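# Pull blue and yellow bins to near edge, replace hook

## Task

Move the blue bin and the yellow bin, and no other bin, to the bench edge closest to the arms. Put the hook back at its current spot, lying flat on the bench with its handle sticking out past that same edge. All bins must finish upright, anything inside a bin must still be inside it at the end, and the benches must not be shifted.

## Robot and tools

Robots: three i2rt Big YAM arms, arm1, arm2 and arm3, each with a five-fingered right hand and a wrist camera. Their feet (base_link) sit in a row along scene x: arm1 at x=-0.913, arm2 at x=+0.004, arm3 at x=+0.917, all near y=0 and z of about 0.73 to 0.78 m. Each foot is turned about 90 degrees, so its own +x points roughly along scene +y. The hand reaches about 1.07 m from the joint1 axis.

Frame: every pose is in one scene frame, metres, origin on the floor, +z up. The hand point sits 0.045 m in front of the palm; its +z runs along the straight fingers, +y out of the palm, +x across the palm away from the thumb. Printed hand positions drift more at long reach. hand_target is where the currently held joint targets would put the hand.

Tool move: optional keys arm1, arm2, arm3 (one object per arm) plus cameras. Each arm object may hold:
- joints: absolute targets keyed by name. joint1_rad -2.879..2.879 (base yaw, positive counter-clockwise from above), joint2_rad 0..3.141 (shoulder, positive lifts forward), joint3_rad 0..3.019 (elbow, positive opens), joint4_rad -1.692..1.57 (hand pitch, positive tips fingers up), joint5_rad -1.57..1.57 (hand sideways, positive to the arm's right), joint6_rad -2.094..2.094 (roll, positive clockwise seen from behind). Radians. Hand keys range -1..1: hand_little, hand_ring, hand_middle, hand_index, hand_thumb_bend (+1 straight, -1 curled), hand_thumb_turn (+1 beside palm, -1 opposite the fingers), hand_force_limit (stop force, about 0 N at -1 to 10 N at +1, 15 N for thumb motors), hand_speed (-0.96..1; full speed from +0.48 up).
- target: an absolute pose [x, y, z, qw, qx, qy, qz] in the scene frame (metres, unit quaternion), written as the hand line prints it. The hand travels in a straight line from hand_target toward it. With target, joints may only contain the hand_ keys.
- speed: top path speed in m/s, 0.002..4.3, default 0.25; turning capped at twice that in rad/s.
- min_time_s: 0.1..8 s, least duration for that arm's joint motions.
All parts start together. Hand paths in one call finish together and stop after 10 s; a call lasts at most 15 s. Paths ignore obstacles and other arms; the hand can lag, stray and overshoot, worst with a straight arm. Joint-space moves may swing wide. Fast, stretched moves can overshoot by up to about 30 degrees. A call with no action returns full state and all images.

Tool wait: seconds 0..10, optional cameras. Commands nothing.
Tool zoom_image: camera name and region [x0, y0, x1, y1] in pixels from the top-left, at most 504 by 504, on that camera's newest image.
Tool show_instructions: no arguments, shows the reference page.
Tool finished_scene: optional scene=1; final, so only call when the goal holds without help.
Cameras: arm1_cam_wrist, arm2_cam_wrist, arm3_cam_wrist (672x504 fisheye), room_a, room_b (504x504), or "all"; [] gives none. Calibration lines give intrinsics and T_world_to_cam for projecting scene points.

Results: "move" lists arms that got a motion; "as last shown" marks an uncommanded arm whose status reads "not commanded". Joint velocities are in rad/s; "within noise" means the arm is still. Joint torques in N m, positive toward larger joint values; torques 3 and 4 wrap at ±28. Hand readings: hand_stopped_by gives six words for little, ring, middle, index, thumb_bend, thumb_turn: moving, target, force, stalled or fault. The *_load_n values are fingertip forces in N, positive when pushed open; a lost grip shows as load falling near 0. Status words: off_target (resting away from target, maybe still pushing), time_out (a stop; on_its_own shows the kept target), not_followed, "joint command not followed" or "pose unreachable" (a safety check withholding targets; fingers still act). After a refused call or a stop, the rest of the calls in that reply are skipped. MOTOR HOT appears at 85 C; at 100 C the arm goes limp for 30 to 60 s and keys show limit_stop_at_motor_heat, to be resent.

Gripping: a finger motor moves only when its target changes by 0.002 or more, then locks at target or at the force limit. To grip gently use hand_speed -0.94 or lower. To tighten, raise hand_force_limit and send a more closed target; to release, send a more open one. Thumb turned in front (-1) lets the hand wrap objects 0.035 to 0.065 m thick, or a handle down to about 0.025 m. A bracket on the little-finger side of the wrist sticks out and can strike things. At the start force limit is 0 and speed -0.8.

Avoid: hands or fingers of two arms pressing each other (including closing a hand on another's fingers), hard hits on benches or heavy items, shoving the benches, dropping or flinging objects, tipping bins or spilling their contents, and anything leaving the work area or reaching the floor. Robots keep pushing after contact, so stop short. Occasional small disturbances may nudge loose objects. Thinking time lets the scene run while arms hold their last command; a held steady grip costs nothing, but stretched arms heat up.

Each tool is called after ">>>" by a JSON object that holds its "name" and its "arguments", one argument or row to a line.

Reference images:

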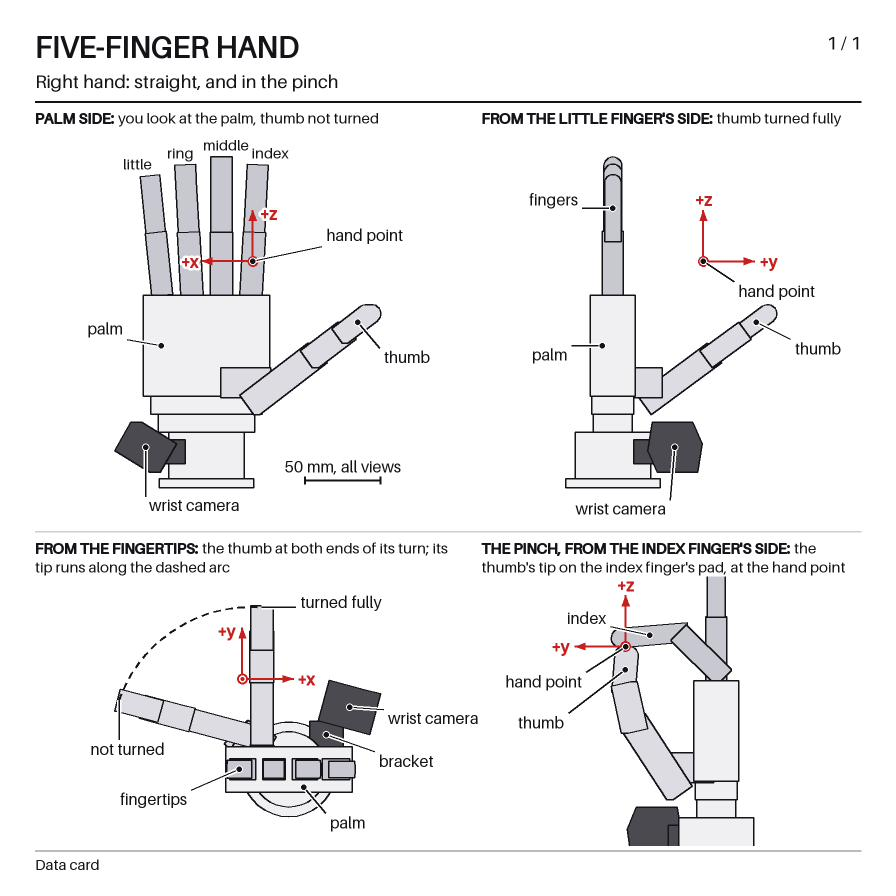

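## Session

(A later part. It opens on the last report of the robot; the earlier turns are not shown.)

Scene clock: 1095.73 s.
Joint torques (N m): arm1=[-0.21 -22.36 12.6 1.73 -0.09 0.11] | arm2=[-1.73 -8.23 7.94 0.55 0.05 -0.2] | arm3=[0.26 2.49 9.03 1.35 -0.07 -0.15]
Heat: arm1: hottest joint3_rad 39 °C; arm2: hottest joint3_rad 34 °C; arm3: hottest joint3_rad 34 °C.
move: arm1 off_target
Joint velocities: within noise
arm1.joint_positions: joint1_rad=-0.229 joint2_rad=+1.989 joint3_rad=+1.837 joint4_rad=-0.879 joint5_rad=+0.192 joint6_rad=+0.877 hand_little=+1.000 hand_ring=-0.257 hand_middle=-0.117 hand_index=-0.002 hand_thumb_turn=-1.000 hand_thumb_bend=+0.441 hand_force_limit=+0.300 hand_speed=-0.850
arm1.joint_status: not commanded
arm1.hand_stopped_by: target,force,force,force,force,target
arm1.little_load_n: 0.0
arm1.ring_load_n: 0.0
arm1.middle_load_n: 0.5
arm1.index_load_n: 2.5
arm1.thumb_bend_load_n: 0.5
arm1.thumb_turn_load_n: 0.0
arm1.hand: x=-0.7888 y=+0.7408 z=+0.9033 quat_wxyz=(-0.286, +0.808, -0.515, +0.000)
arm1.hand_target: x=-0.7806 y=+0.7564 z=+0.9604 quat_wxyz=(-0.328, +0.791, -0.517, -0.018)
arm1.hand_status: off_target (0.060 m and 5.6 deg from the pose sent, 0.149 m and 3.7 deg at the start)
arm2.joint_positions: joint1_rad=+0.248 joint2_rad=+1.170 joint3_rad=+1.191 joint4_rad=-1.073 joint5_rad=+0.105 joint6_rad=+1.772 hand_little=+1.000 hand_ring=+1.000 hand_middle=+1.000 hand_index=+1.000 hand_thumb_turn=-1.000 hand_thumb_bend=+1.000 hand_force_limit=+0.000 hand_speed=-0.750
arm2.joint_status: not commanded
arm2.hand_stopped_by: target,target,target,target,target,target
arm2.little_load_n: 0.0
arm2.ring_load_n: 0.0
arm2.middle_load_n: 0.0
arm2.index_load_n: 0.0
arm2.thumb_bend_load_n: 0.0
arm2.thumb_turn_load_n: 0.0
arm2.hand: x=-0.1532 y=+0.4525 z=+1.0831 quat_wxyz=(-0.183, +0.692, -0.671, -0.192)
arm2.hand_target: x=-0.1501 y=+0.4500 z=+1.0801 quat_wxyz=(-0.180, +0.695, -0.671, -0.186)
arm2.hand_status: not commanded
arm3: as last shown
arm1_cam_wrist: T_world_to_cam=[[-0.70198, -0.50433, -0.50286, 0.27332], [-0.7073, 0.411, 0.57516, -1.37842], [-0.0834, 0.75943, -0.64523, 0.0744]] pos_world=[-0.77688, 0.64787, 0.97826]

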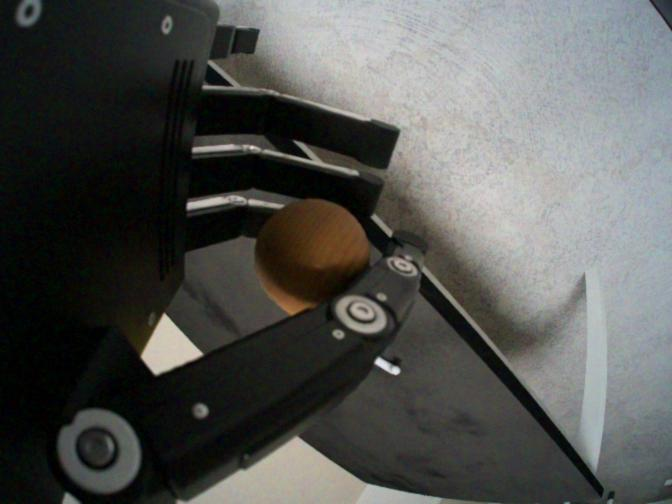

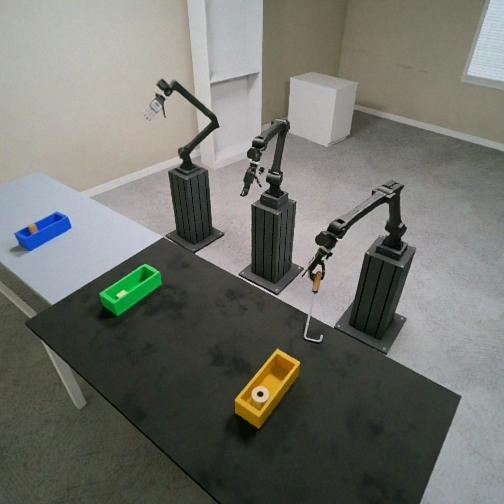

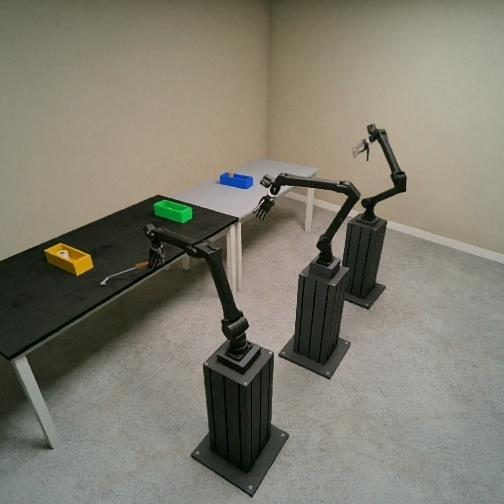

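>>> {"name": "move", "arguments": {
  "arm1": {"target": [-0.78, 0.785, 0.80, -0.3275, 0.791, -0.517, -0.0176], "speed": 0.1},
  "cameras": ["arm1_cam_wrist","room_a","room_b"]
}}

>>> {"name": "zoom_image", "arguments": {
  "camera": "room_a",
  "region": [250, 260, 370, 380]
}}

>>> {"name": "zoom_image", "arguments": {
  "camera": "room_b",
  "region": [70, 220, 190, 310]
}}

Scene clock: 1110.97 s.
Joint torques (N m): arm1=[0.15 -22.48 7.51 2.85 0.11 0.19] | arm2=[-2.02 -7.3 8.08 0.44 0.07 -0.15] | arm3=[-0.21 1.85 9.06 1.42 -0.11 -0.11]
Heat: arm1: hottest joint3_rad 39 °C; arm2: hottest joint3_rad 34 °C; arm3: hottest joint3_rad 34 °C.
move: arm1 off_target
Joint velocities: within noise
arm1.joint_positions: joint1_rad=-0.230 joint2_rad=+2.140 joint3_rad=+1.756 joint4_rad=-0.583 joint5_rad=+0.193 joint6_rad=+0.877 hand_little=+1.000 hand_ring=-0.257 hand_middle=-0.117 hand_index=-0.003 hand_thumb_turn=-1.000 hand_thumb_bend=+0.441 hand_force_limit=+0.300 hand_speed=-0.850
arm1.joint_status: not commanded
arm1.hand_stopped_by: target,force,force,force,force,target
arm1.little_load_n: 0.0
arm1.ring_load_n: 0.0
arm1.middle_load_n: 0.5
arm1.index_load_n: 1.5
arm1.thumb_bend_load_n: 1.5
arm1.thumb_turn_load_n: -1.0
arm1.hand: x=-0.7799 y=+0.7787 z=+0.7912 quat_wxyz=(-0.315, +0.798, -0.513, -0.010)
arm1.hand_target: x=-0.7801 y=+0.7849 z=+0.8001 quat_wxyz=(-0.327, +0.791, -0.517, -0.018)
arm1.hand_status: off_target (0.011 m and 1.9 deg from the pose sent, 0.113 m and 5.6 deg at the start)
arm2, arm3: as last shown
arm1_cam_wrist: T_world_to_cam=[[-0.69518, -0.47054, -0.54343, 0.25339], [-0.71499, 0.37458, 0.59032, -1.31278], [-0.07421, 0.79893, -0.59683, -0.08789]] pos_world=[-0.769, 0.68119, 0.8602]

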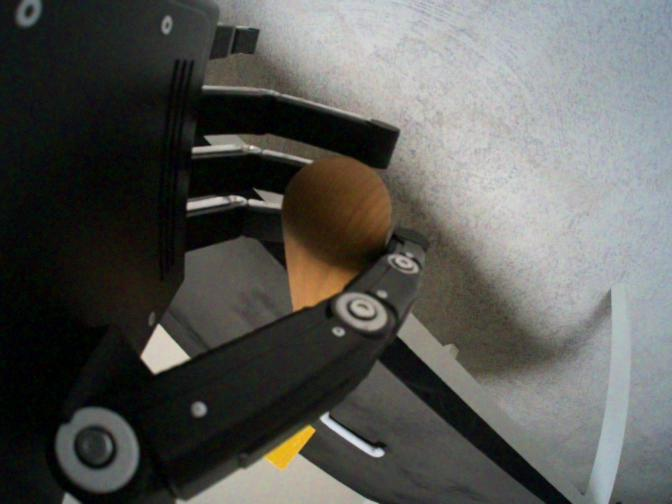

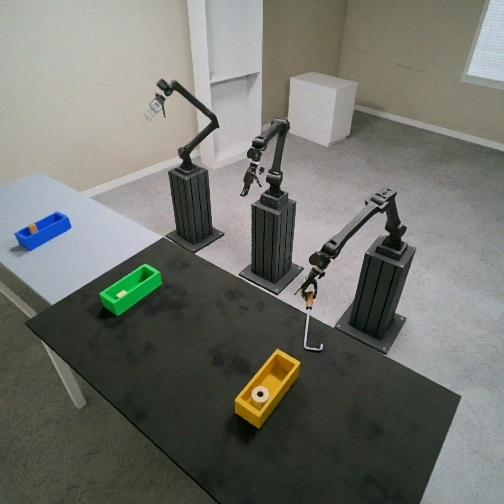

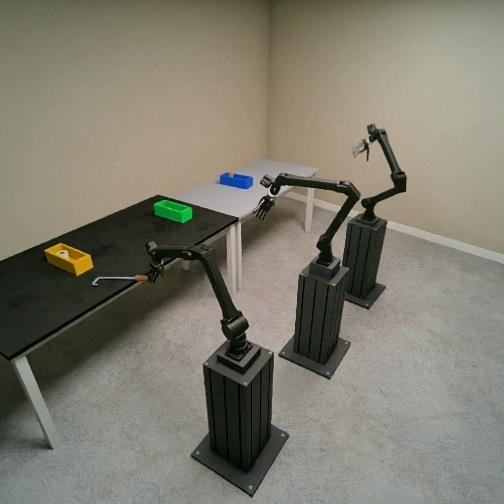

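Scaled by 4.200 from the camera's image (finer frame: 720x720).

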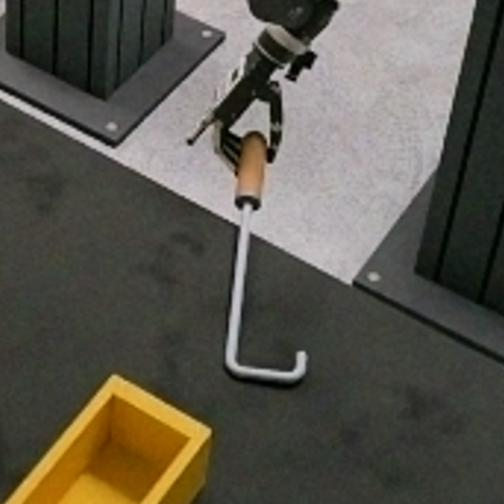

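Scaled by 4.200 from the camera's image (finer frame: 720x720).

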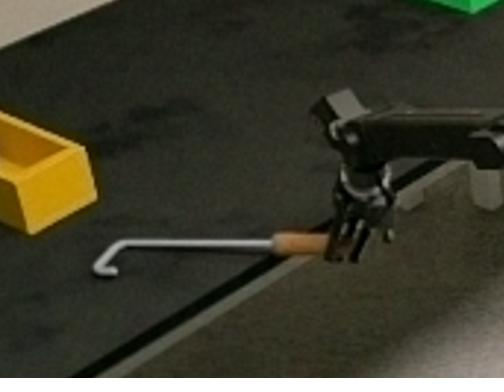

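>>> {"name": "move", "arguments": {
  "arm1": {"target": [-0.79, 0.787, 0.795, -0.3256, 0.6892, -0.6465, 0.0395], "speed": 0.1},
  "cameras": ["arm1_cam_wrist","room_a"]
}}

>>> {"name": "zoom_image", "arguments": {
  "camera": "room_a",
  "region": [250, 260, 370, 380]
}}

Scene clock: 1131.10 s.
Joint torques (N m): arm1=[0.32 -21.36 9.22 1.44 0.56 0.26] | arm2=[-1.2 -6.95 7.91 0.55 0.11 -0.15] | arm3=[-0.15 2.02 9.16 1.4 -0.08 -0.13]
Heat: arm1: hottest joint3_rad 38 °C; arm2: hottest joint3_rad 34 °C; arm3: hottest joint3_rad 34 °C.
move: arm1 off_target
Joint velocities: within noise
arm1.joint_positions: joint1_rad=-0.160 joint2_rad=+2.146 joint3_rad=+1.756 joint4_rad=-0.687 joint5_rad=+0.422 joint6_rad=+1.239 hand_little=+1.000 hand_ring=-0.257 hand_middle=-0.116 hand_index=-0.003 hand_thumb_turn=-1.000 hand_thumb_bend=+0.441 hand_force_limit=+0.300 hand_speed=-0.850
arm1.joint_status: not commanded
arm1.hand_stopped_by: target,force,force,force,force,target
arm1.little_load_n: 0.0
arm1.ring_load_n: 0.0
arm1.middle_load_n: 4.5
arm1.index_load_n: 0.0
arm1.thumb_bend_load_n: 4.0
arm1.thumb_turn_load_n: -4.0
arm1.hand: x=-0.7893 y=+0.7760 z=+0.7834 quat_wxyz=(-0.315, +0.699, -0.640, +0.047)
arm1.hand_target: x=-0.7902 y=+0.7865 z=+0.7952 quat_wxyz=(-0.326, +0.689, -0.646, +0.039)
arm1.hand_status: off_target (0.016 m and 2.0 deg from the pose sent, 0.014 m and 20.6 deg at the start)
arm2: as last shown
arm3.joint_positions: joint1_rad=-0.455 joint2_rad=+0.620 joint3_rad=+1.442 joint4_rad=-1.487 joint5_rad=-0.040 joint6_rad=-1.413 hand_little=+1.000 hand_ring=+1.000 hand_middle=+1.000 hand_index=+1.000 hand_thumb_turn=+1.000 hand_thumb_bend=+1.000 hand_force_limit=+0.000 hand_speed=-0.800
arm3.joint_status: not commanded
arm3.hand_stopped_by: target,target,target,target,target,target
arm3.little_load_n: 0.0
arm3.ring_load_n: 0.0
arm3.middle_load_n: 0.0
arm3.index_load_n: 0.0
arm3.thumb_bend_load_n: 0.0
arm3.thumb_turn_load_n: 0.0
arm3.hand: x=+1.0596 y=+0.1556 z=+1.2161 quat_wxyz=(-0.260, +0.810, +0.394, +0.349)
arm3.hand_target: x=+1.0594 y=+0.1554 z=+1.2264 quat_wxyz=(-0.266, +0.804, +0.392, +0.359)
arm3.hand_status: not commanded
arm1_cam_wrist: T_world_to_cam=[[-0.80753, -0.20961, -0.55132, -0.04363], [-0.55326, 0.59317, 0.58485, -1.35162], [0.20444, 0.77731, -0.59497, 0.14414]] pos_world=[-0.8125, 0.68055, 0.85221]

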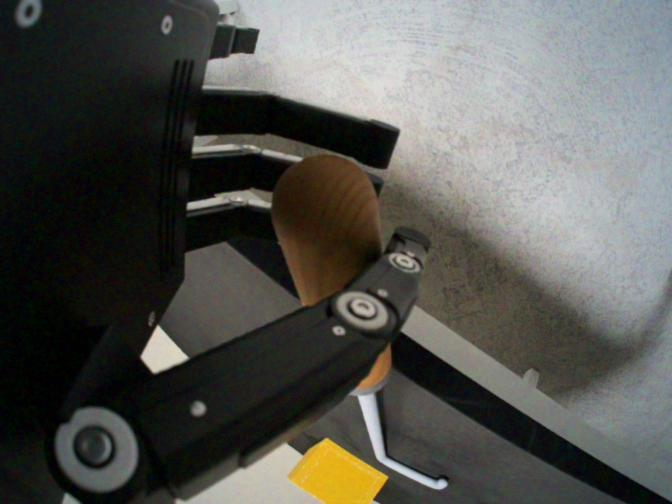

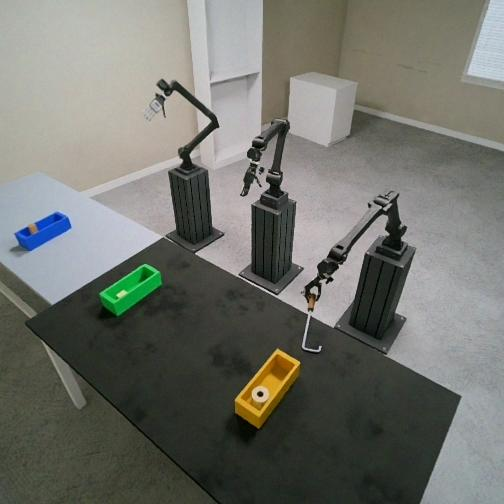

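Scaled by 4.200 from the camera's image (finer frame: 720x720).

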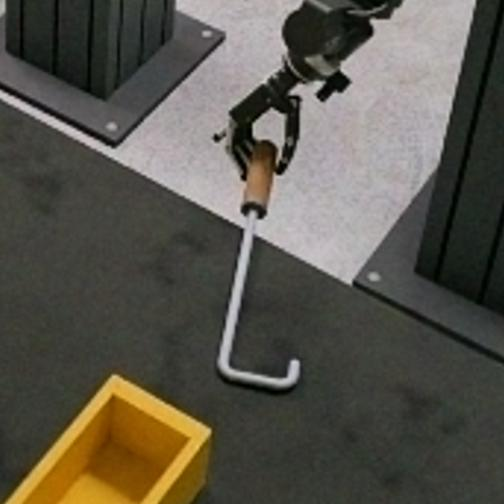

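>>> {"name": "move", "arguments": {
  "arm1": {"joints": {"hand_thumb_bend": 1, "hand_index": 1, "hand_middle": 1, "hand_ring": 1, "hand_speed": -0.75}}
}}

>>> {"name": "move", "arguments": {
  "arm1": {"target": [-0.79, 0.70, 0.93, -0.3256, 0.6892, -0.6465, 0.0395], "speed": 0.12},
  "cameras": ["arm1_cam_wrist","room_a","room_b"]
}}

>>> {"name": "zoom_image", "arguments": {
  "camera": "room_a",
  "region": [250, 260, 370, 380]
}}

>>> {"name": "zoom_image", "arguments": {
  "camera": "room_b",
  "region": [70, 220, 190, 310]
}}

Scene clock: 1157.23 s.
Joint torques (N m): arm1=[0.44 -21.07 9.2 1.61 0.4 0.13] | arm2=[-1.85 -7.24 8.05 0.55 0.05 -0.19] | arm3=[0.09 1.73 9.1 1.43 -0.03 -0.1]
Heat: arm1: hottest joint3_rad 38 °C; arm2: hottest joint3_rad 34 °C; arm3: hottest joint3_rad 34 °C.
move: arm1 done
Joint velocities: within noise
arm1.joint_positions: joint1_rad=-0.160 joint2_rad=+2.146 joint3_rad=+1.756 joint4_rad=-0.687 joint5_rad=+0.426 joint6_rad=+1.253 hand_little=+1.000 hand_ring=+1.000 hand_middle=+1.000 hand_index=+1.000 hand_thumb_turn=-1.000 hand_thumb_bend=+1.000 hand_force_limit=+0.300 hand_speed=-0.750
arm1.joint_status: all done
arm1.hand_stopped_by: target,target,target,target,target,target
arm1.little_load_n: 0.0
arm1.ring_load_n: -0.5
arm1.middle_load_n: 0.0
arm1.index_load_n: 0.0
arm1.thumb_bend_load_n: 0.0
arm1.thumb_turn_load_n: 0.0
arm1.hand: x=-0.7882 y=+0.7765 z=+0.7839 quat_wxyz=(-0.316, +0.694, -0.645, +0.047)
arm1.hand_target: x=-0.7901 y=+0.7865 z=+0.7952 quat_wxyz=(-0.326, +0.689, -0.646, +0.039)
arm1.hand_status: not commanded
arm2, arm3: as last shown
pictures: none

Scene clock: 1159.33 s.
Joint torques (N m): arm1=[-0.85 -18.02 7.05 1.43 0.18 -0.02] | arm2=[-2.08 -8.47 8.28 0.68 0.04 -0.13] | arm3=[-0.44 2.08 8.91 1.32 -0.08 -0.11]
Heat: arm1: hottest joint3_rad 37 °C; arm2: hottest joint3_rad 34 °C; arm3: hottest joint3_rad 34 °C.
move: arm1 off_target
Joint velocities: within noise
arm1.joint_positions: joint1_rad=-0.166 joint2_rad=+1.825 joint3_rad=+1.649 joint4_rad=-0.853 joint5_rad=+0.420 joint6_rad=+1.250 hand_little=+1.000 hand_ring=+1.000 hand_middle=+1.000 hand_index=+1.000 hand_thumb_turn=-1.000 hand_thumb_bend=+1.000 hand_force_limit=+0.300 hand_speed=-0.750
arm1.joint_status: not commanded
arm1.hand_stopped_by: target,target,target,target,target,target
arm1.little_load_n: 0.0
arm1.ring_load_n: 0.0
arm1.middle_load_n: 0.0
arm1.index_load_n: 0.0
arm1.thumb_bend_load_n: 0.0
arm1.thumb_turn_load_n: 0.0
arm1.hand: x=-0.7952 y=+0.7073 z=+0.9375 quat_wxyz=(-0.334, +0.686, -0.646, +0.033)
arm1.hand_target: x=-0.7901 y=+0.7001 z=+0.9301 quat_wxyz=(-0.326, +0.689, -0.646, +0.039)
arm1.hand_status: off_target (0.012 m and 1.3 deg from the pose sent, 0.165 m and 1.4 deg at the start)
arm2, arm3: as last shown
arm2.thumb_turn_load_n: -0.5
arm1_cam_wrist: T_world_to_cam=[[-0.80939, -0.16891, -0.56246, 0.00234], [-0.5461, 0.56876, 0.61504, -1.40966], [0.21602, 0.80497, -0.55259, 0.24035]] pos_world=[-0.81985, 0.60869, 1.00113]

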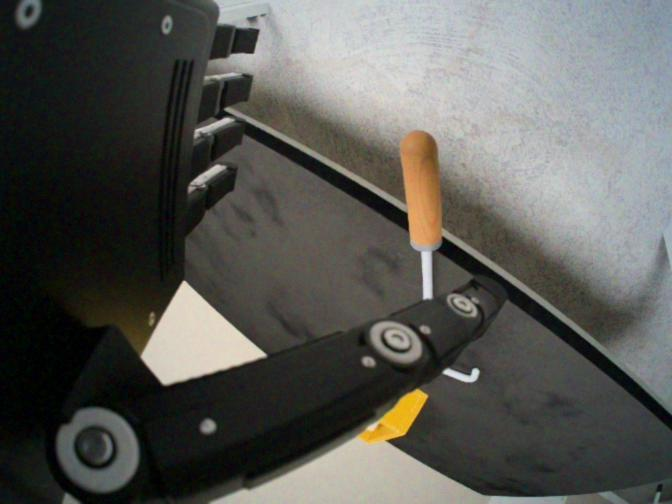

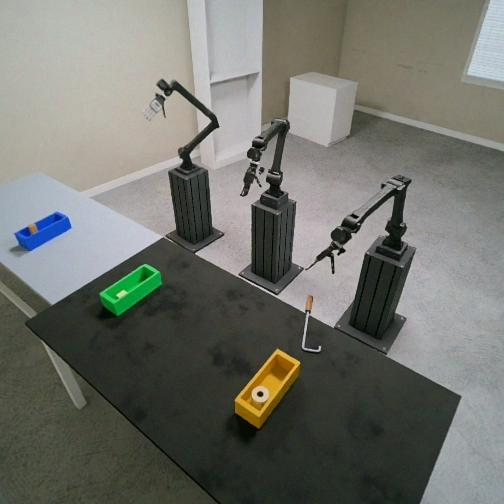

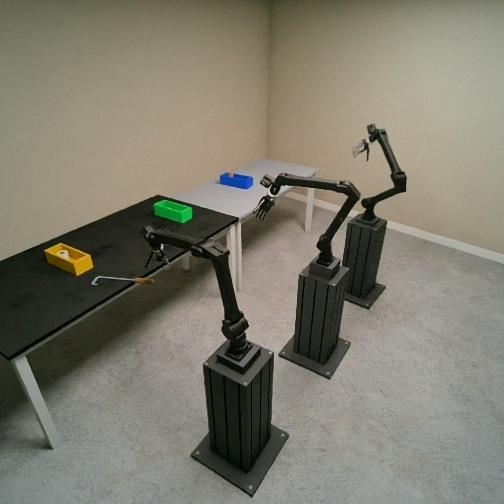

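Scaled by 4.200 from the camera's image (finer frame: 720x720).

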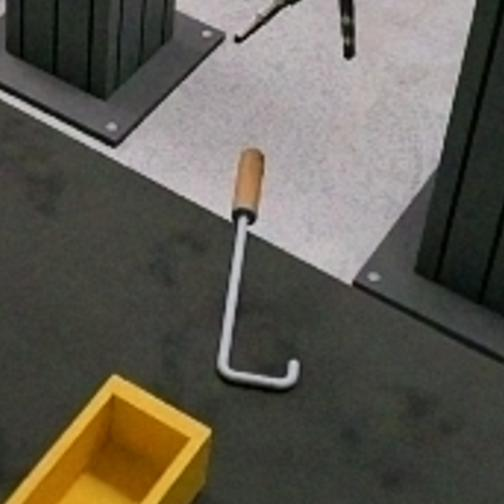

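Scaled by 4.200 from the camera's image (finer frame: 720x720).

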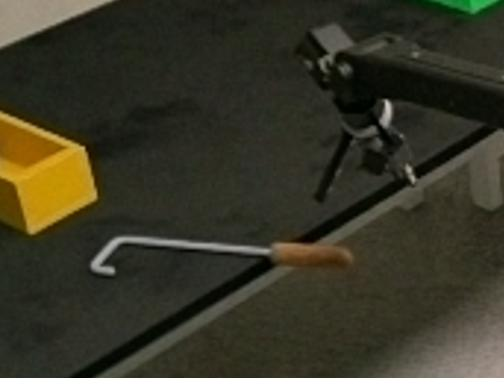

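>>> {"name": "move", "arguments": {
  "arm1": {"target": [-0.803, 0.748, 0.88, -0.0919, 0.8352, -0.522, -0.1473], "speed": 0.15},
  "cameras": ["arm1_cam_wrist"]
}}

Scene clock: 1195.50 s.
Joint torques (N m): arm1=[-0.62 -21.25 11.41 0.81 -0.38 0] | arm2=[-1.85 -7.53 7.84 0.62 0 -0.18] | arm3=[-1.03 1.79 8.95 1.46 -0.09 -0.18]
Heat: arm1: hottest joint3_rad 35 °C; arm2: hottest joint3_rad 34 °C; arm3: hottest joint3_rad 34 °C.
move: arm1 off_target
Joint velocities: within noise
arm1.joint_positions: joint1_rad=-0.309 joint2_rad=+2.238 joint3_rad=+2.159 joint4_rad=-1.270 joint5_rad=-0.236 joint6_rad=+0.864 hand_little=+1.000 hand_ring=+1.000 hand_middle=+1.000 hand_index=+1.000 hand_thumb_turn=-1.000 hand_thumb_bend=+1.000 hand_force_limit=+0.300 hand_speed=-0.750
arm1.joint_status: not commanded
arm1.hand_stopped_by: target,target,target,target,target,target
arm1.little_load_n: 0.0
arm1.ring_load_n: 0.0
arm1.middle_load_n: 0.0
arm1.index_load_n: 0.0
arm1.thumb_bend_load_n: -0.5
arm1.thumb_turn_load_n: 0.0
arm1.hand: x=-0.8131 y=+0.7368 z=+0.8684 quat_wxyz=(-0.077, +0.836, -0.524, -0.143)
arm1.hand_target: x=-0.8032 y=+0.7471 z=+0.8802 quat_wxyz=(-0.093, +0.835, -0.522, -0.147)
arm1.hand_status: off_target (0.019 m and 1.8 deg from the pose sent, 0.071 m and 41.3 deg at the start)
arm2, arm3: as last shown
arm2.thumb_turn_load_n: 0.0
arm1_cam_wrist: T_world_to_cam=[[-0.7722, -0.63427, -0.03753, -0.12882], [-0.4432, 0.49537, 0.74712, -1.3706], [-0.45529, 0.59356, -0.66363, -0.11133]] pos_world=[-0.7576, 0.66333, 0.94529]

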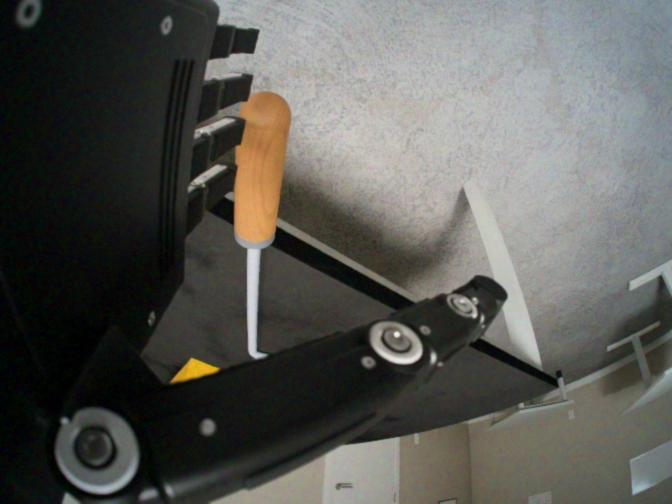

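>>> {"name": "move", "arguments": {
  "arm1": {"target": [-0.790, 0.765, 0.875, -0.0919, 0.8352, -0.522, -0.1473], "speed": 0.1},
  "cameras": ["arm1_cam_wrist"]
}}

Scene clock: 1215.93 s.
Joint torques (N m): arm1=[-0.56 -22.24 11.43 0.69 -0.41 -0.01] | arm2=[-1.85 -8 7.91 0.49 0.05 -0.25] | arm3=[-0.32 2.26 9.02 1.43 -0.07 -0.16]
Heat: arm1: hottest joint3_rad 36 °C; arm2: hottest joint3_rad 34 °C; arm3: hottest joint3_rad 34 °C.
move: arm1 off_target
Joint velocities: within noise
arm1.joint_positions: joint1_rad=-0.321 joint2_rad=+2.321 joint3_rad=+2.294 joint4_rad=-1.324 joint5_rad=-0.239 joint6_rad=+0.854 hand_little=+1.000 hand_ring=+1.000 hand_middle=+1.000 hand_index=+1.000 hand_thumb_turn=-1.000 hand_thumb_bend=+1.000 hand_force_limit=+0.300 hand_speed=-0.750
arm1.joint_status: not commanded
arm1.hand_stopped_by: target,target,target,target,target,target
arm1.little_load_n: 0.0
arm1.ring_load_n: 0.0
arm1.middle_load_n: 0.0
arm1.index_load_n: 0.0
arm1.thumb_bend_load_n: 0.0
arm1.thumb_turn_load_n: 0.0
arm1.hand: x=-0.7992 y=+0.7550 z=+0.8644 quat_wxyz=(-0.078, +0.836, -0.525, -0.143)
arm1.hand_target: x=-0.7901 y=+0.7642 z=+0.8750 quat_wxyz=(-0.093, +0.835, -0.522, -0.147)
arm1.hand_status: off_target (0.017 m and 1.7 deg from the pose sent, 0.037 m and 1.8 deg at the start)
arm2, arm3: as last shown
arm1_cam_wrist: T_world_to_cam=[[-0.77285, -0.63342, -0.03847, -0.10695], [-0.44248, 0.49444, 0.74816, -1.37007], [-0.45487, 0.59524, -0.66241, -0.12052]] pos_world=[-0.74371, 0.68142, 0.94108]

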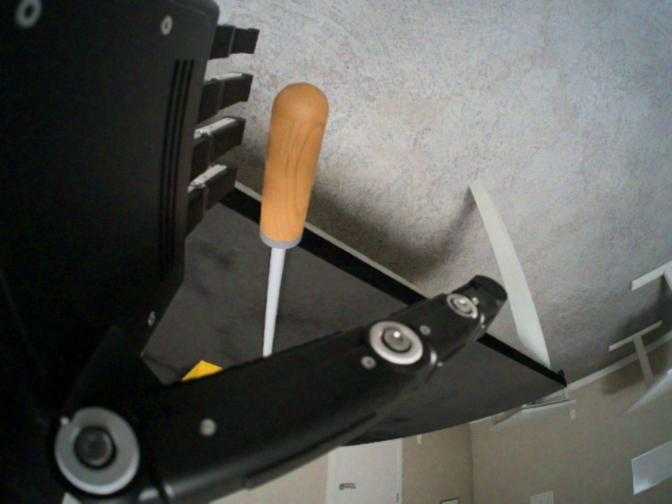

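>>> {"name": "move", "arguments": {
  "arm1": {"target": [-0.801, 0.787, 0.818, -0.0919, 0.8352, -0.522, -0.1473], "speed": 0.1},
  "cameras": ["arm1_cam_wrist"]
}}

Scene clock: 1224.80 s.
Joint torques (N m): arm1=[0.91 -23.71 11.38 1.52 -0.22 0.14] | arm2=[-2.2 -8.23 8.02 0.65 0.01 -0.15] | arm3=[-0.56 2.49 9.02 1.48 -0.08 -0.13]
Heat: arm1: hottest joint3_rad 37 °C; arm2: hottest joint3_rad 34 °C; arm3: hottest joint3_rad 34 °C.
move: arm1 off_target
Joint velocities: within noise
arm1.joint_positions: joint1_rad=-0.315 joint2_rad=+2.412 joint3_rad=+2.296 joint4_rad=-1.258 joint5_rad=-0.238 joint6_rad=+0.861 hand_little=+1.000 hand_ring=+1.000 hand_middle=+1.000 hand_index=+1.000 hand_thumb_turn=-1.000 hand_thumb_bend=+1.000 hand_force_limit=+0.300 hand_speed=-0.750
arm1.joint_status: not commanded
arm1.hand_stopped_by: target,target,target,target,target,target
arm1.little_load_n: 0.0
arm1.ring_load_n: 0.0
arm1.middle_load_n: 0.0
arm1.index_load_n: 0.0
arm1.thumb_bend_load_n: 0.0
arm1.thumb_turn_load_n: 0.0
arm1.hand: x=-0.7993 y=+0.7678 z=+0.8007 quat_wxyz=(-0.066, +0.835, -0.527, -0.140)
arm1.hand_target: x=-0.8015 y=+0.7856 z=+0.8187 quat_wxyz=(-0.092, +0.835, -0.522, -0.148)
arm1.hand_status: off_target (0.026 m and 3.1 deg from the pose sent, 0.056 m and 1.7 deg at the start)
arm2, arm3: as last shown
arm1_cam_wrist: T_world_to_cam=[[-0.77392, -0.63306, -0.01724, -0.11954], [-0.43574, 0.51255, 0.73988, -1.33066], [-0.45955, 0.58012, -0.67251, -0.15443]] pos_world=[-0.7433, 0.69594, 0.87861]

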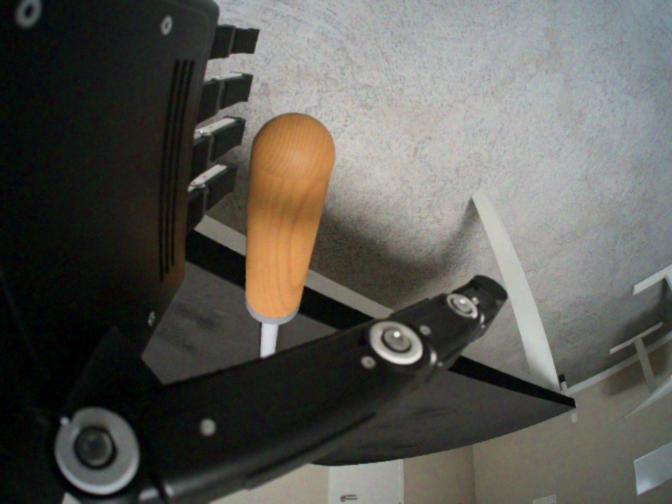

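>>> {"name": "move", "arguments": {
  "arm1": {"target": [-0.816, 0.804, 0.780, -0.0919, 0.8352, -0.522, -0.1473], "speed": 0.1},
  "cameras": ["arm1_cam_wrist"]
}}

Scene clock: 1231.23 s.
Joint torques (N m): arm1=[0.38 -23.94 11.34 1.4 -0.19 0.12] | arm2=[-1.38 -8.06 7.97 0.61 0 -0.1] | arm3=[-0.21 2.37 9.06 1.21 -0.13 -0.15]
Heat: arm1: hottest joint3_rad 37 °C; arm2: hottest joint3_rad 34 °C; arm3: hottest joint3_rad 34 °C.
move: arm1 off_target
Joint velocities: within noise
arm1.joint_positions: joint1_rad=-0.285 joint2_rad=+2.478 joint3_rad=+2.326 joint4_rad=-1.209 joint5_rad=-0.231 joint6_rad=+0.886 hand_little=+1.000 hand_ring=+1.000 hand_middle=+1.000 hand_index=+1.000 hand_thumb_turn=-1.000 hand_thumb_bend=+1.000 hand_force_limit=+0.300 hand_speed=-0.750
arm1.joint_status: not commanded
arm1.hand_stopped_by: target,target,target,target,target,target
arm1.little_load_n: 0.0
arm1.ring_load_n: 0.0
arm1.middle_load_n: 0.0
arm1.index_load_n: 0.0
arm1.thumb_bend_load_n: 0.0
arm1.thumb_turn_load_n: 0.0
arm1.hand: x=-0.8172 y=+0.7862 z=+0.7652 quat_wxyz=(-0.069, +0.837, -0.525, -0.141)
arm1.hand_target: x=-0.8161 y=+0.8027 z=+0.7805 quat_wxyz=(-0.092, +0.835, -0.522, -0.148)
arm1.hand_status: off_target (0.023 m and 2.7 deg from the pose sent, 0.045 m and 3.2 deg at the start)
arm2.joint_positions: joint1_rad=+0.248 joint2_rad=+1.170 joint3_rad=+1.191 joint4_rad=-1.073 joint5_rad=+0.105 joint6_rad=+1.772 hand_little=+1.000 hand_ring=+1.000 hand_middle=+1.000 hand_index=+1.000 hand_thumb_turn=-1.000 hand_thumb_bend=+1.000 hand_force_limit=+0.000 hand_speed=-0.750
arm2.joint_status: not commanded
arm2.hand_stopped_by: target,target,target,target,target,target
arm2.little_load_n: 0.0
arm2.ring_load_n: 0.0
arm2.middle_load_n: 0.0
arm2.index_load_n: 0.0
arm2.thumb_bend_load_n: 0.0
arm2.thumb_turn_load_n: 0.0
arm2.hand: x=-0.1532 y=+0.4525 z=+1.0831 quat_wxyz=(-0.183, +0.692, -0.671, -0.192)
arm2.hand_target: x=-0.1501 y=+0.4500 z=+1.0801 quat_wxyz=(-0.180, +0.695, -0.671, -0.186)
arm2.hand_status: not commanded
arm3: as last shown
arm1_cam_wrist: T_world_to_cam=[[-0.77077, -0.63665, -0.02411, -0.11179], [-0.44093, 0.50574, 0.74149, -1.32177], [-0.45988, 0.58215, -0.67053, -0.20054]] pos_world=[-0.76119, 0.71405, 0.84291]

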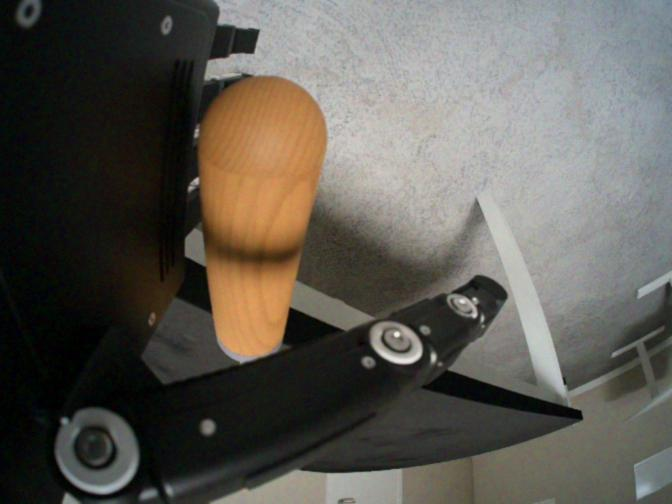

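>>> {"name": "move", "arguments": {
  "arm1": {"joints": {"hand_thumb_bend": 0.5, "hand_index": 0.0, "hand_middle": 0.0, "hand_ring": 0.0, "hand_little": 0.0, "hand_force_limit": 0.0, "hand_speed": -0.8}},
  "cameras": ["arm1_cam_wrist"]
}}

>>> {"name": "move", "arguments": {
  "arm1": {"joints": {"hand_index": -0.95, "hand_middle": -0.95, "hand_ring": -0.95, "hand_little": -0.95, "hand_thumb_bend": 0.1, "hand_force_limit": 0.2, "hand_speed": -0.85}},
  "cameras": ["arm1_cam_wrist"]
}}

Scene clock: 1250.13 s.
Joint torques (N m): arm1=[0.15 -23.71 11.33 1.28 -0.24 0.13] | arm2=[-1.79 -8.18 8.14 0.62 0 -0.13] | arm3=[-0.09 2.37 8.91 1.28 -0.07 -0.14]
Heat: arm1: hottest joint3_rad 37 °C; arm2: hottest joint3_rad 34 °C; arm3: hottest joint3_rad 34 °C.
move: arm1 done
Joint velocities: within noise
arm1.joint_positions: joint1_rad=-0.285 joint2_rad=+2.478 joint3_rad=+2.326 joint4_rad=-1.209 joint5_rad=-0.231 joint6_rad=+0.886 hand_little=+0.000 hand_ring=+0.000 hand_middle=+0.000 hand_index=+0.000 hand_thumb_turn=-1.000 hand_thumb_bend=+0.500 hand_force_limit=+0.000 hand_speed=-0.800
arm1.joint_status: all done
arm1.hand_stopped_by: target,target,target,target,target,target
arm1.little_load_n: 0.0
arm1.ring_load_n: 0.5
arm1.middle_load_n: 0.0
arm1.index_load_n: 0.5
arm1.thumb_bend_load_n: 0.0
arm1.thumb_turn_load_n: 0.0
arm1.hand: x=-0.8171 y=+0.7862 z=+0.7652 quat_wxyz=(-0.069, +0.837, -0.525, -0.140)
arm1.hand_target: x=-0.8162 y=+0.8027 z=+0.7805 quat_wxyz=(-0.092, +0.835, -0.522, -0.148)
arm1.hand_status: not commanded
arm2, arm3: as last shown
arm1_cam_wrist: T_world_to_cam=[[-0.77115, -0.63618, -0.02444, -0.11206], [-0.44109, 0.50619, 0.74109, -1.32183], [-0.4591, 0.58227, -0.67096, -0.19962]] pos_world=[-0.7611, 0.71405, 0.84291]

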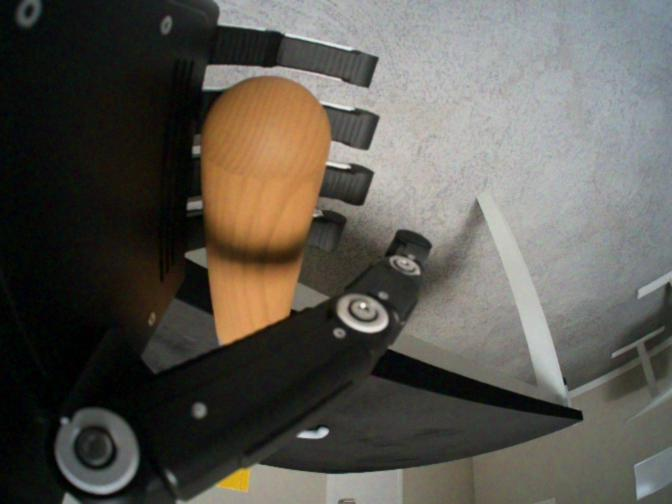

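Scene clock: 1252.90 s.
Joint torques (N m): arm1=[0.26 -24.59 11.4 1.29 -0.41 0.12] | arm2=[-1.44 -7.3 8.14 0.28 0.06 -0.18] | arm3=[0.15 1.85 9.1 1.33 -0.07 -0.11]
Heat: arm1: hottest joint3_rad 37 °C; arm2: hottest joint3_rad 34 °C; arm3: hottest joint3_rad 34 °C.
move: arm1 off_target
Joint velocities: within noise
arm1.joint_positions: joint1_rad=-0.285 joint2_rad=+2.488 joint3_rad=+2.326 joint4_rad=-1.209 joint5_rad=-0.227 joint6_rad=+0.886 hand_little=-0.950 hand_ring=-0.818 hand_middle=-0.303 hand_index=-0.386 hand_thumb_turn=-1.000 hand_thumb_bend=+0.284 hand_force_limit=+0.200 hand_speed=-0.850
arm1.joint_status: hand_ring off_target (ended at -0.818, target -0.950); hand_middle off_target (ended at -0.303, target -0.950); hand_index off_target (ended at -0.386, target -0.950); hand_thumb_bend off_target (ended at +0.284, target +0.100); the others done
arm1.hand_stopped_by: target,force,force,force,force,target
arm1.little_load_n: 0.0
arm1.ring_load_n: 5.5
arm1.middle_load_n: 6.5
arm1.index_load_n: 6.0
arm1.thumb_bend_load_n: 9.0
arm1.thumb_turn_load_n: 0.0
arm1.hand: x=-0.8167 y=+0.7849 z=+0.7573 quat_wxyz=(-0.065, +0.837, -0.526, -0.137)
arm1.hand_target: x=-0.8162 y=+0.8027 z=+0.7804 quat_wxyz=(-0.092, +0.835, -0.522, -0.148)
arm1.hand_status: not commanded
arm2: as last shown
arm2.thumb_turn_load_n: -0.5
arm3.joint_positions: joint1_rad=-0.455 joint2_rad=+0.620 joint3_rad=+1.442 joint4_rad=-1.487 joint5_rad=-0.040 joint6_rad=-1.413 hand_little=+1.000 hand_ring=+1.000 hand_middle=+1.000 hand_index=+1.000 hand_thumb_turn=+1.000 hand_thumb_bend=+1.000 hand_force_limit=+0.000 hand_speed=-0.800
arm3.joint_status: not commanded
arm3.hand_stopped_by: target,target,target,target,target,target
arm3.little_load_n: 0.0
arm3.ring_load_n: 0.0
arm3.middle_load_n: 0.0
arm3.index_load_n: 0.0
arm3.thumb_bend_load_n: 0.0
arm3.thumb_turn_load_n: 0.0
arm3.hand: x=+1.0596 y=+0.1556 z=+1.2161 quat_wxyz=(-0.260, +0.810, +0.394, +0.349)
arm3.hand_target: x=+1.0594 y=+0.1554 z=+1.2264 quat_wxyz=(-0.266, +0.804, +0.392, +0.359)
arm3.hand_status: not commanded
arm1_cam_wrist: T_world_to_cam=[[-0.77168, -0.63575, -0.01855, -0.11796], [-0.44143, 0.51436, 0.73524, -1.3175], [-0.45788, 0.57556, -0.67755, -0.19283]] pos_world=[-0.7609, 0.71365, 0.83584]

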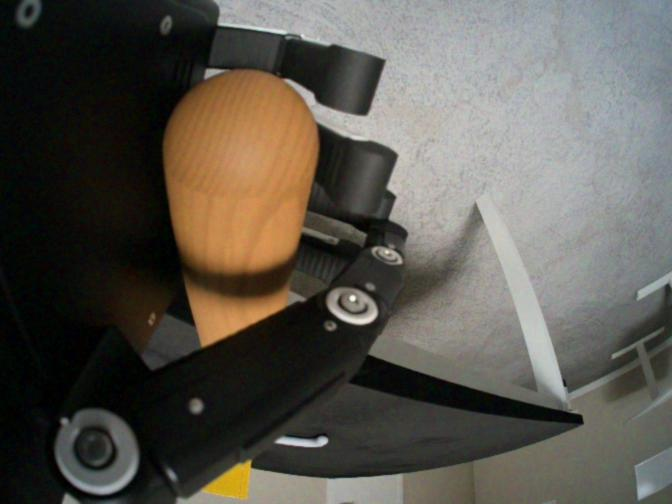

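>>> {"name": "move", "arguments": {
  "arm1": {"joints": {"hand_thumb_bend": 0.6, "hand_force_limit": 0.25, "hand_speed": -0.8}}
}}

>>> {"name": "move", "arguments": {
  "arm1": {"joints": {"hand_index": -1, "hand_middle": -1, "hand_ring": -1, "hand_force_limit": 0.25, "hand_speed": -0.85}},
  "cameras": ["arm1_cam_wrist"]
}}

>>> {"name": "move", "arguments": {
  "arm1": {"joints": {"hand_thumb_bend": -0.9, "hand_force_limit": 0.1, "hand_speed": -0.8}},
  "cameras": ["arm1_cam_wrist"]
}}

Scene clock: 1266.47 s.
Joint torques (N m): arm1=[0.15 -24.94 11.37 1.31 -0.42 0.11] | arm2=[-1.14 -7.88 8.03 0.68 0.04 -0.19] | arm3=[-0.03 1.85 8.96 1.46 -0.11 -0.13]
Heat: arm1: hottest joint3_rad 37 °C; arm2: hottest joint3_rad 34 °C; arm3: hottest joint3_rad 34 °C.
move: arm1 done
Joint velocities: within noise
arm1.joint_positions: joint1_rad=-0.285 joint2_rad=+2.488 joint3_rad=+2.326 joint4_rad=-1.209 joint5_rad=-0.227 joint6_rad=+0.886 hand_little=-0.950 hand_ring=-0.818 hand_middle=-0.304 hand_index=-0.387 hand_thumb_turn=-1.000 hand_thumb_bend=+0.600 hand_force_limit=+0.250 hand_speed=-0.800
arm1.joint_status: all done
arm1.hand_stopped_by: target,force,force,force,target,target
arm1.little_load_n: 0.0
arm1.ring_load_n: 5.5
arm1.middle_load_n: 0.5
arm1.index_load_n: 0.5
arm1.thumb_bend_load_n: 0.0
arm1.thumb_turn_load_n: 0.0
arm1.hand: x=-0.8167 y=+0.7849 z=+0.7573 quat_wxyz=(-0.065, +0.837, -0.526, -0.137)
arm1.hand_target: x=-0.8162 y=+0.8027 z=+0.7804 quat_wxyz=(-0.092, +0.835, -0.522, -0.148)
arm1.hand_status: not commanded
arm2, arm3: as last shown
arm2.thumb_turn_load_n: 0.0
pictures: none

Scene clock: 1268.23 s.
Joint torques (N m): arm1=[0.62 -24.76 11.25 1.32 -0.4 0.12] | arm2=[-1.32 -8.29 8.09 0.69 0.08 -0.15] | arm3=[-0.03 2.26 8.85 1.26 -0.06 -0.12]
Heat: arm1: hottest joint3_rad 37 °C; arm2: hottest joint3_rad 34 °C; arm3: hottest joint3_rad 34 °C.
move: arm1 off_target
Joint velocities: within noise
arm1.joint_positions: joint1_rad=-0.285 joint2_rad=+2.489 joint3_rad=+2.326 joint4_rad=-1.209 joint5_rad=-0.227 joint6_rad=+0.887 hand_little=-0.950 hand_ring=-0.829 hand_middle=-0.884 hand_index=-0.759 hand_thumb_turn=-1.000 hand_thumb_bend=+0.600 hand_force_limit=+0.250 hand_speed=-0.850
arm1.joint_status: hand_ring off_target (ended at -0.829, target -1.000); hand_middle off_target (ended at -0.884, target -1.000); hand_index off_target (ended at -0.759, target -1.000); the others done
arm1.hand_stopped_by: target,force,force,force,target,target
arm1.little_load_n: 0.0
arm1.ring_load_n: 0.0
arm1.middle_load_n: 7.5
arm1.index_load_n: 2.5
arm1.thumb_bend_load_n: 0.0
arm1.thumb_turn_load_n: 0.0
arm1.hand: x=-0.8167 y=+0.7849 z=+0.7567 quat_wxyz=(-0.065, +0.837, -0.526, -0.137)
arm1.hand_target: x=-0.8162 y=+0.8027 z=+0.7805 quat_wxyz=(-0.092, +0.835, -0.522, -0.148)
arm1.hand_status: not commanded
arm2, arm3: as last shown
arm2.thumb_bend_load_n: -0.5
arm2.thumb_turn_load_n: -0.5
arm1_cam_wrist: T_world_to_cam=[[-0.77239, -0.6349, -0.0176, -0.11992], [-0.44049, 0.51551, 0.73499, -1.31704], [-0.45758, 0.57545, -0.67785, -0.19261]] pos_world=[-0.7609, 0.71365, 0.83534]

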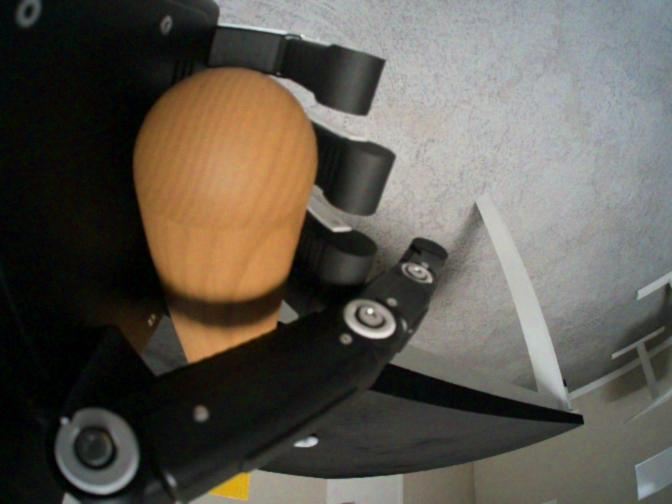

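Scene clock: 1273.73 s.
Joint torques (N m): arm1=[0.44 -24.76 11.26 1.4 -0.42 0.12] | arm2=[-1.73 -8.06 8.1 0.57 0.07 -0.13] | arm3=[-0.03 1.03 8.88 1.43 -0.07 -0.11]
Heat: arm1: hottest joint3_rad 37 °C; arm2: hottest joint3_rad 34 °C; arm3: hottest joint3_rad 34 °C.
move: arm1 off_target
Joint velocities: within noise
arm1.joint_positions: joint1_rad=-0.285 joint2_rad=+2.489 joint3_rad=+2.326 joint4_rad=-1.209 joint5_rad=-0.227 joint6_rad=+0.887 hand_little=-0.950 hand_ring=-0.829 hand_middle=-0.884 hand_index=-0.759 hand_thumb_turn=-1.000 hand_thumb_bend=+0.501 hand_force_limit=+0.100 hand_speed=-0.800
arm1.joint_status: hand_thumb_bend off_target (ended at +0.501, target -0.900); the others done
arm1.hand_stopped_by: target,force,force,force,force,target
arm1.little_load_n: 0.0
arm1.ring_load_n: 0.0
arm1.middle_load_n: 7.0
arm1.index_load_n: 2.5
arm1.thumb_bend_load_n: 8.5
arm1.thumb_turn_load_n: 0.0
arm1.hand: x=-0.8167 y=+0.7849 z=+0.7567 quat_wxyz=(-0.065, +0.837, -0.526, -0.137)
arm1.hand_target: x=-0.8162 y=+0.8027 z=+0.7805 quat_wxyz=(-0.092, +0.835, -0.522, -0.148)
arm1.hand_status: not commanded
arm2, arm3: as last shown
arm2.thumb_turn_load_n: 0.0
arm3.index_load_n: 0.5
arm1_cam_wrist: T_world_to_cam=[[-0.77239, -0.6349, -0.0176, -0.11992], [-0.44049, 0.51551, 0.73499, -1.31704], [-0.45758, 0.57545, -0.67785, -0.19261]] pos_world=[-0.7609, 0.71365, 0.83534]

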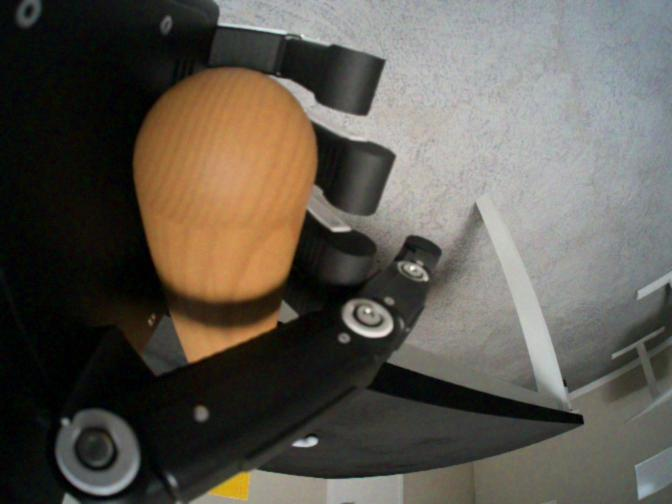

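>>> {"name": "move", "arguments": {
  "arm1": {"target": [-0.80, 0.77, 0.90, -0.0919, 0.8352, -0.522, -0.1473], "speed": 0.1},
  "cameras": ["arm1_cam_wrist","room_a","room_b"]
}}

>>> {"name": "zoom_image", "arguments": {
  "camera": "room_b",
  "region": [70, 200, 190, 290]
}}

Scene clock: 1281.27 s.
Joint torques (N m): arm1=[-0.67 -27.16 12.53 0.76 -0.67 0] | arm2=[-2.08 -7.53 7.88 0.62 0.05 -0.14] | arm3=[-0.62 1.79 9.01 1.48 -0.1 -0.11]
Heat: arm1: hottest joint2_rad 37 °C; arm2: hottest joint3_rad 34 °C; arm3: hottest joint3_rad 34 °C.
move: arm1 off_target
Joint velocities: within noise
arm1.joint_positions: joint1_rad=-0.305 joint2_rad=+2.377 joint3_rad=+2.340 joint4_rad=-1.391 joint5_rad=-0.228 joint6_rad=+0.868 hand_little=-0.950 hand_ring=-0.829 hand_middle=-0.884 hand_index=-0.759 hand_thumb_turn=-1.000 hand_thumb_bend=+0.501 hand_force_limit=+0.100 hand_speed=-0.800
arm1.joint_status: not commanded
arm1.hand_stopped_by: target,force,force,force,force,target
arm1.little_load_n: 0.0
arm1.ring_load_n: 0.0
arm1.middle_load_n: 5.0
arm1.index_load_n: 3.5
arm1.thumb_bend_load_n: 8.0
arm1.thumb_turn_load_n: 0.0
arm1.hand: x=-0.8108 y=+0.7511 z=+0.8398 quat_wxyz=(-0.040, +0.837, -0.531, -0.129)
arm1.hand_target: x=-0.8009 y=+0.7660 z=+0.8999 quat_wxyz=(-0.093, +0.835, -0.522, -0.147)
arm1.hand_status: off_target (0.064 m and 6.4 deg from the pose sent, 0.145 m and 3.4 deg at the start)
arm2, arm3: as last shown
arm2.thumb_bend_load_n: 0.0
arm3.index_load_n: 0.0
arm3.thumb_turn_load_n: -0.5
arm1_cam_wrist: T_world_to_cam=[[-0.77329, -0.6336, 0.02414, -0.17212], [-0.43073, 0.55288, 0.7133, -1.35998], [-0.46529, 0.54119, -0.70044, -0.07567]] pos_world=[-0.75409, 0.6838, 0.92122]

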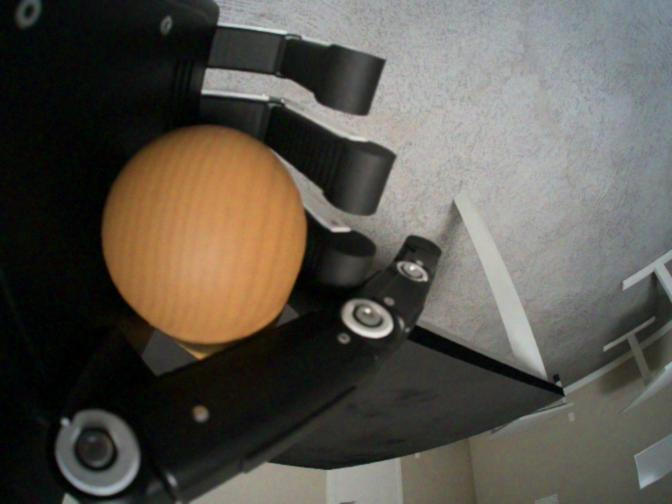

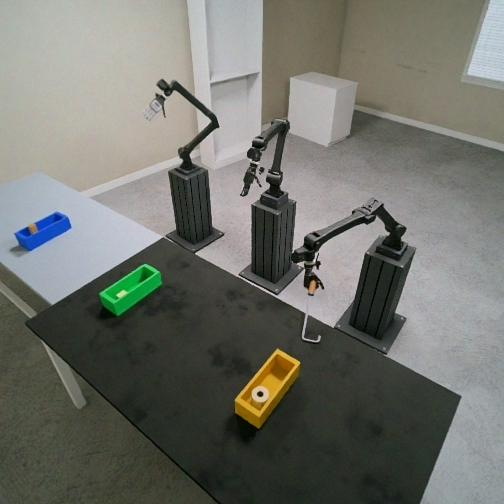

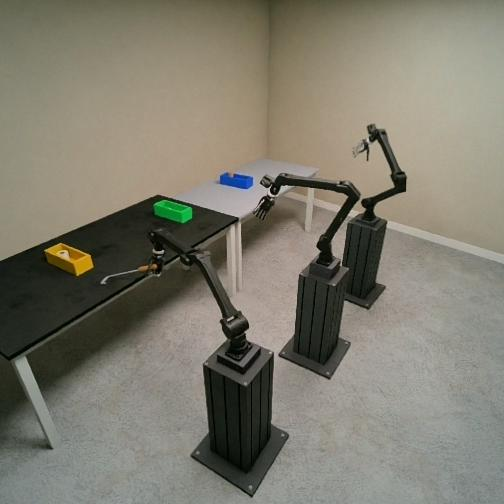

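Scaled by 4.200 from the camera's image (finer frame: 720x720).

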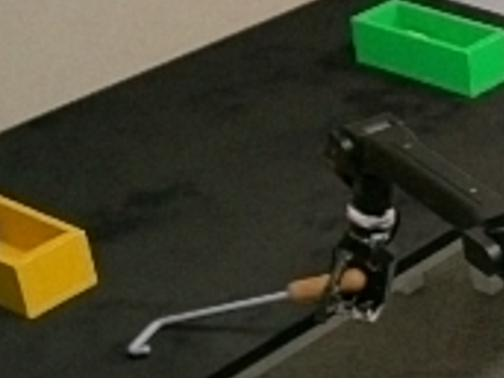

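>>> {"name": "zoom_image", "arguments": {
  "camera": "room_a",
  "region": [270, 240, 370, 360]
}}

Scaled by 4.200 from the camera's image (finer frame: 720x720).

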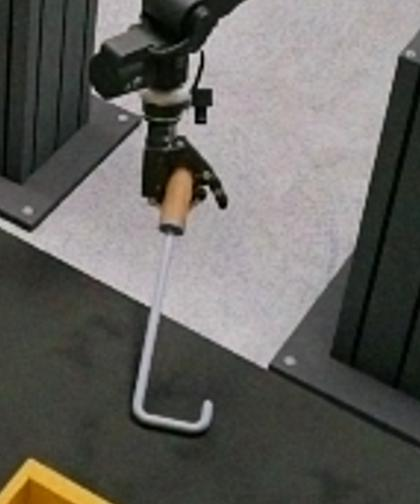

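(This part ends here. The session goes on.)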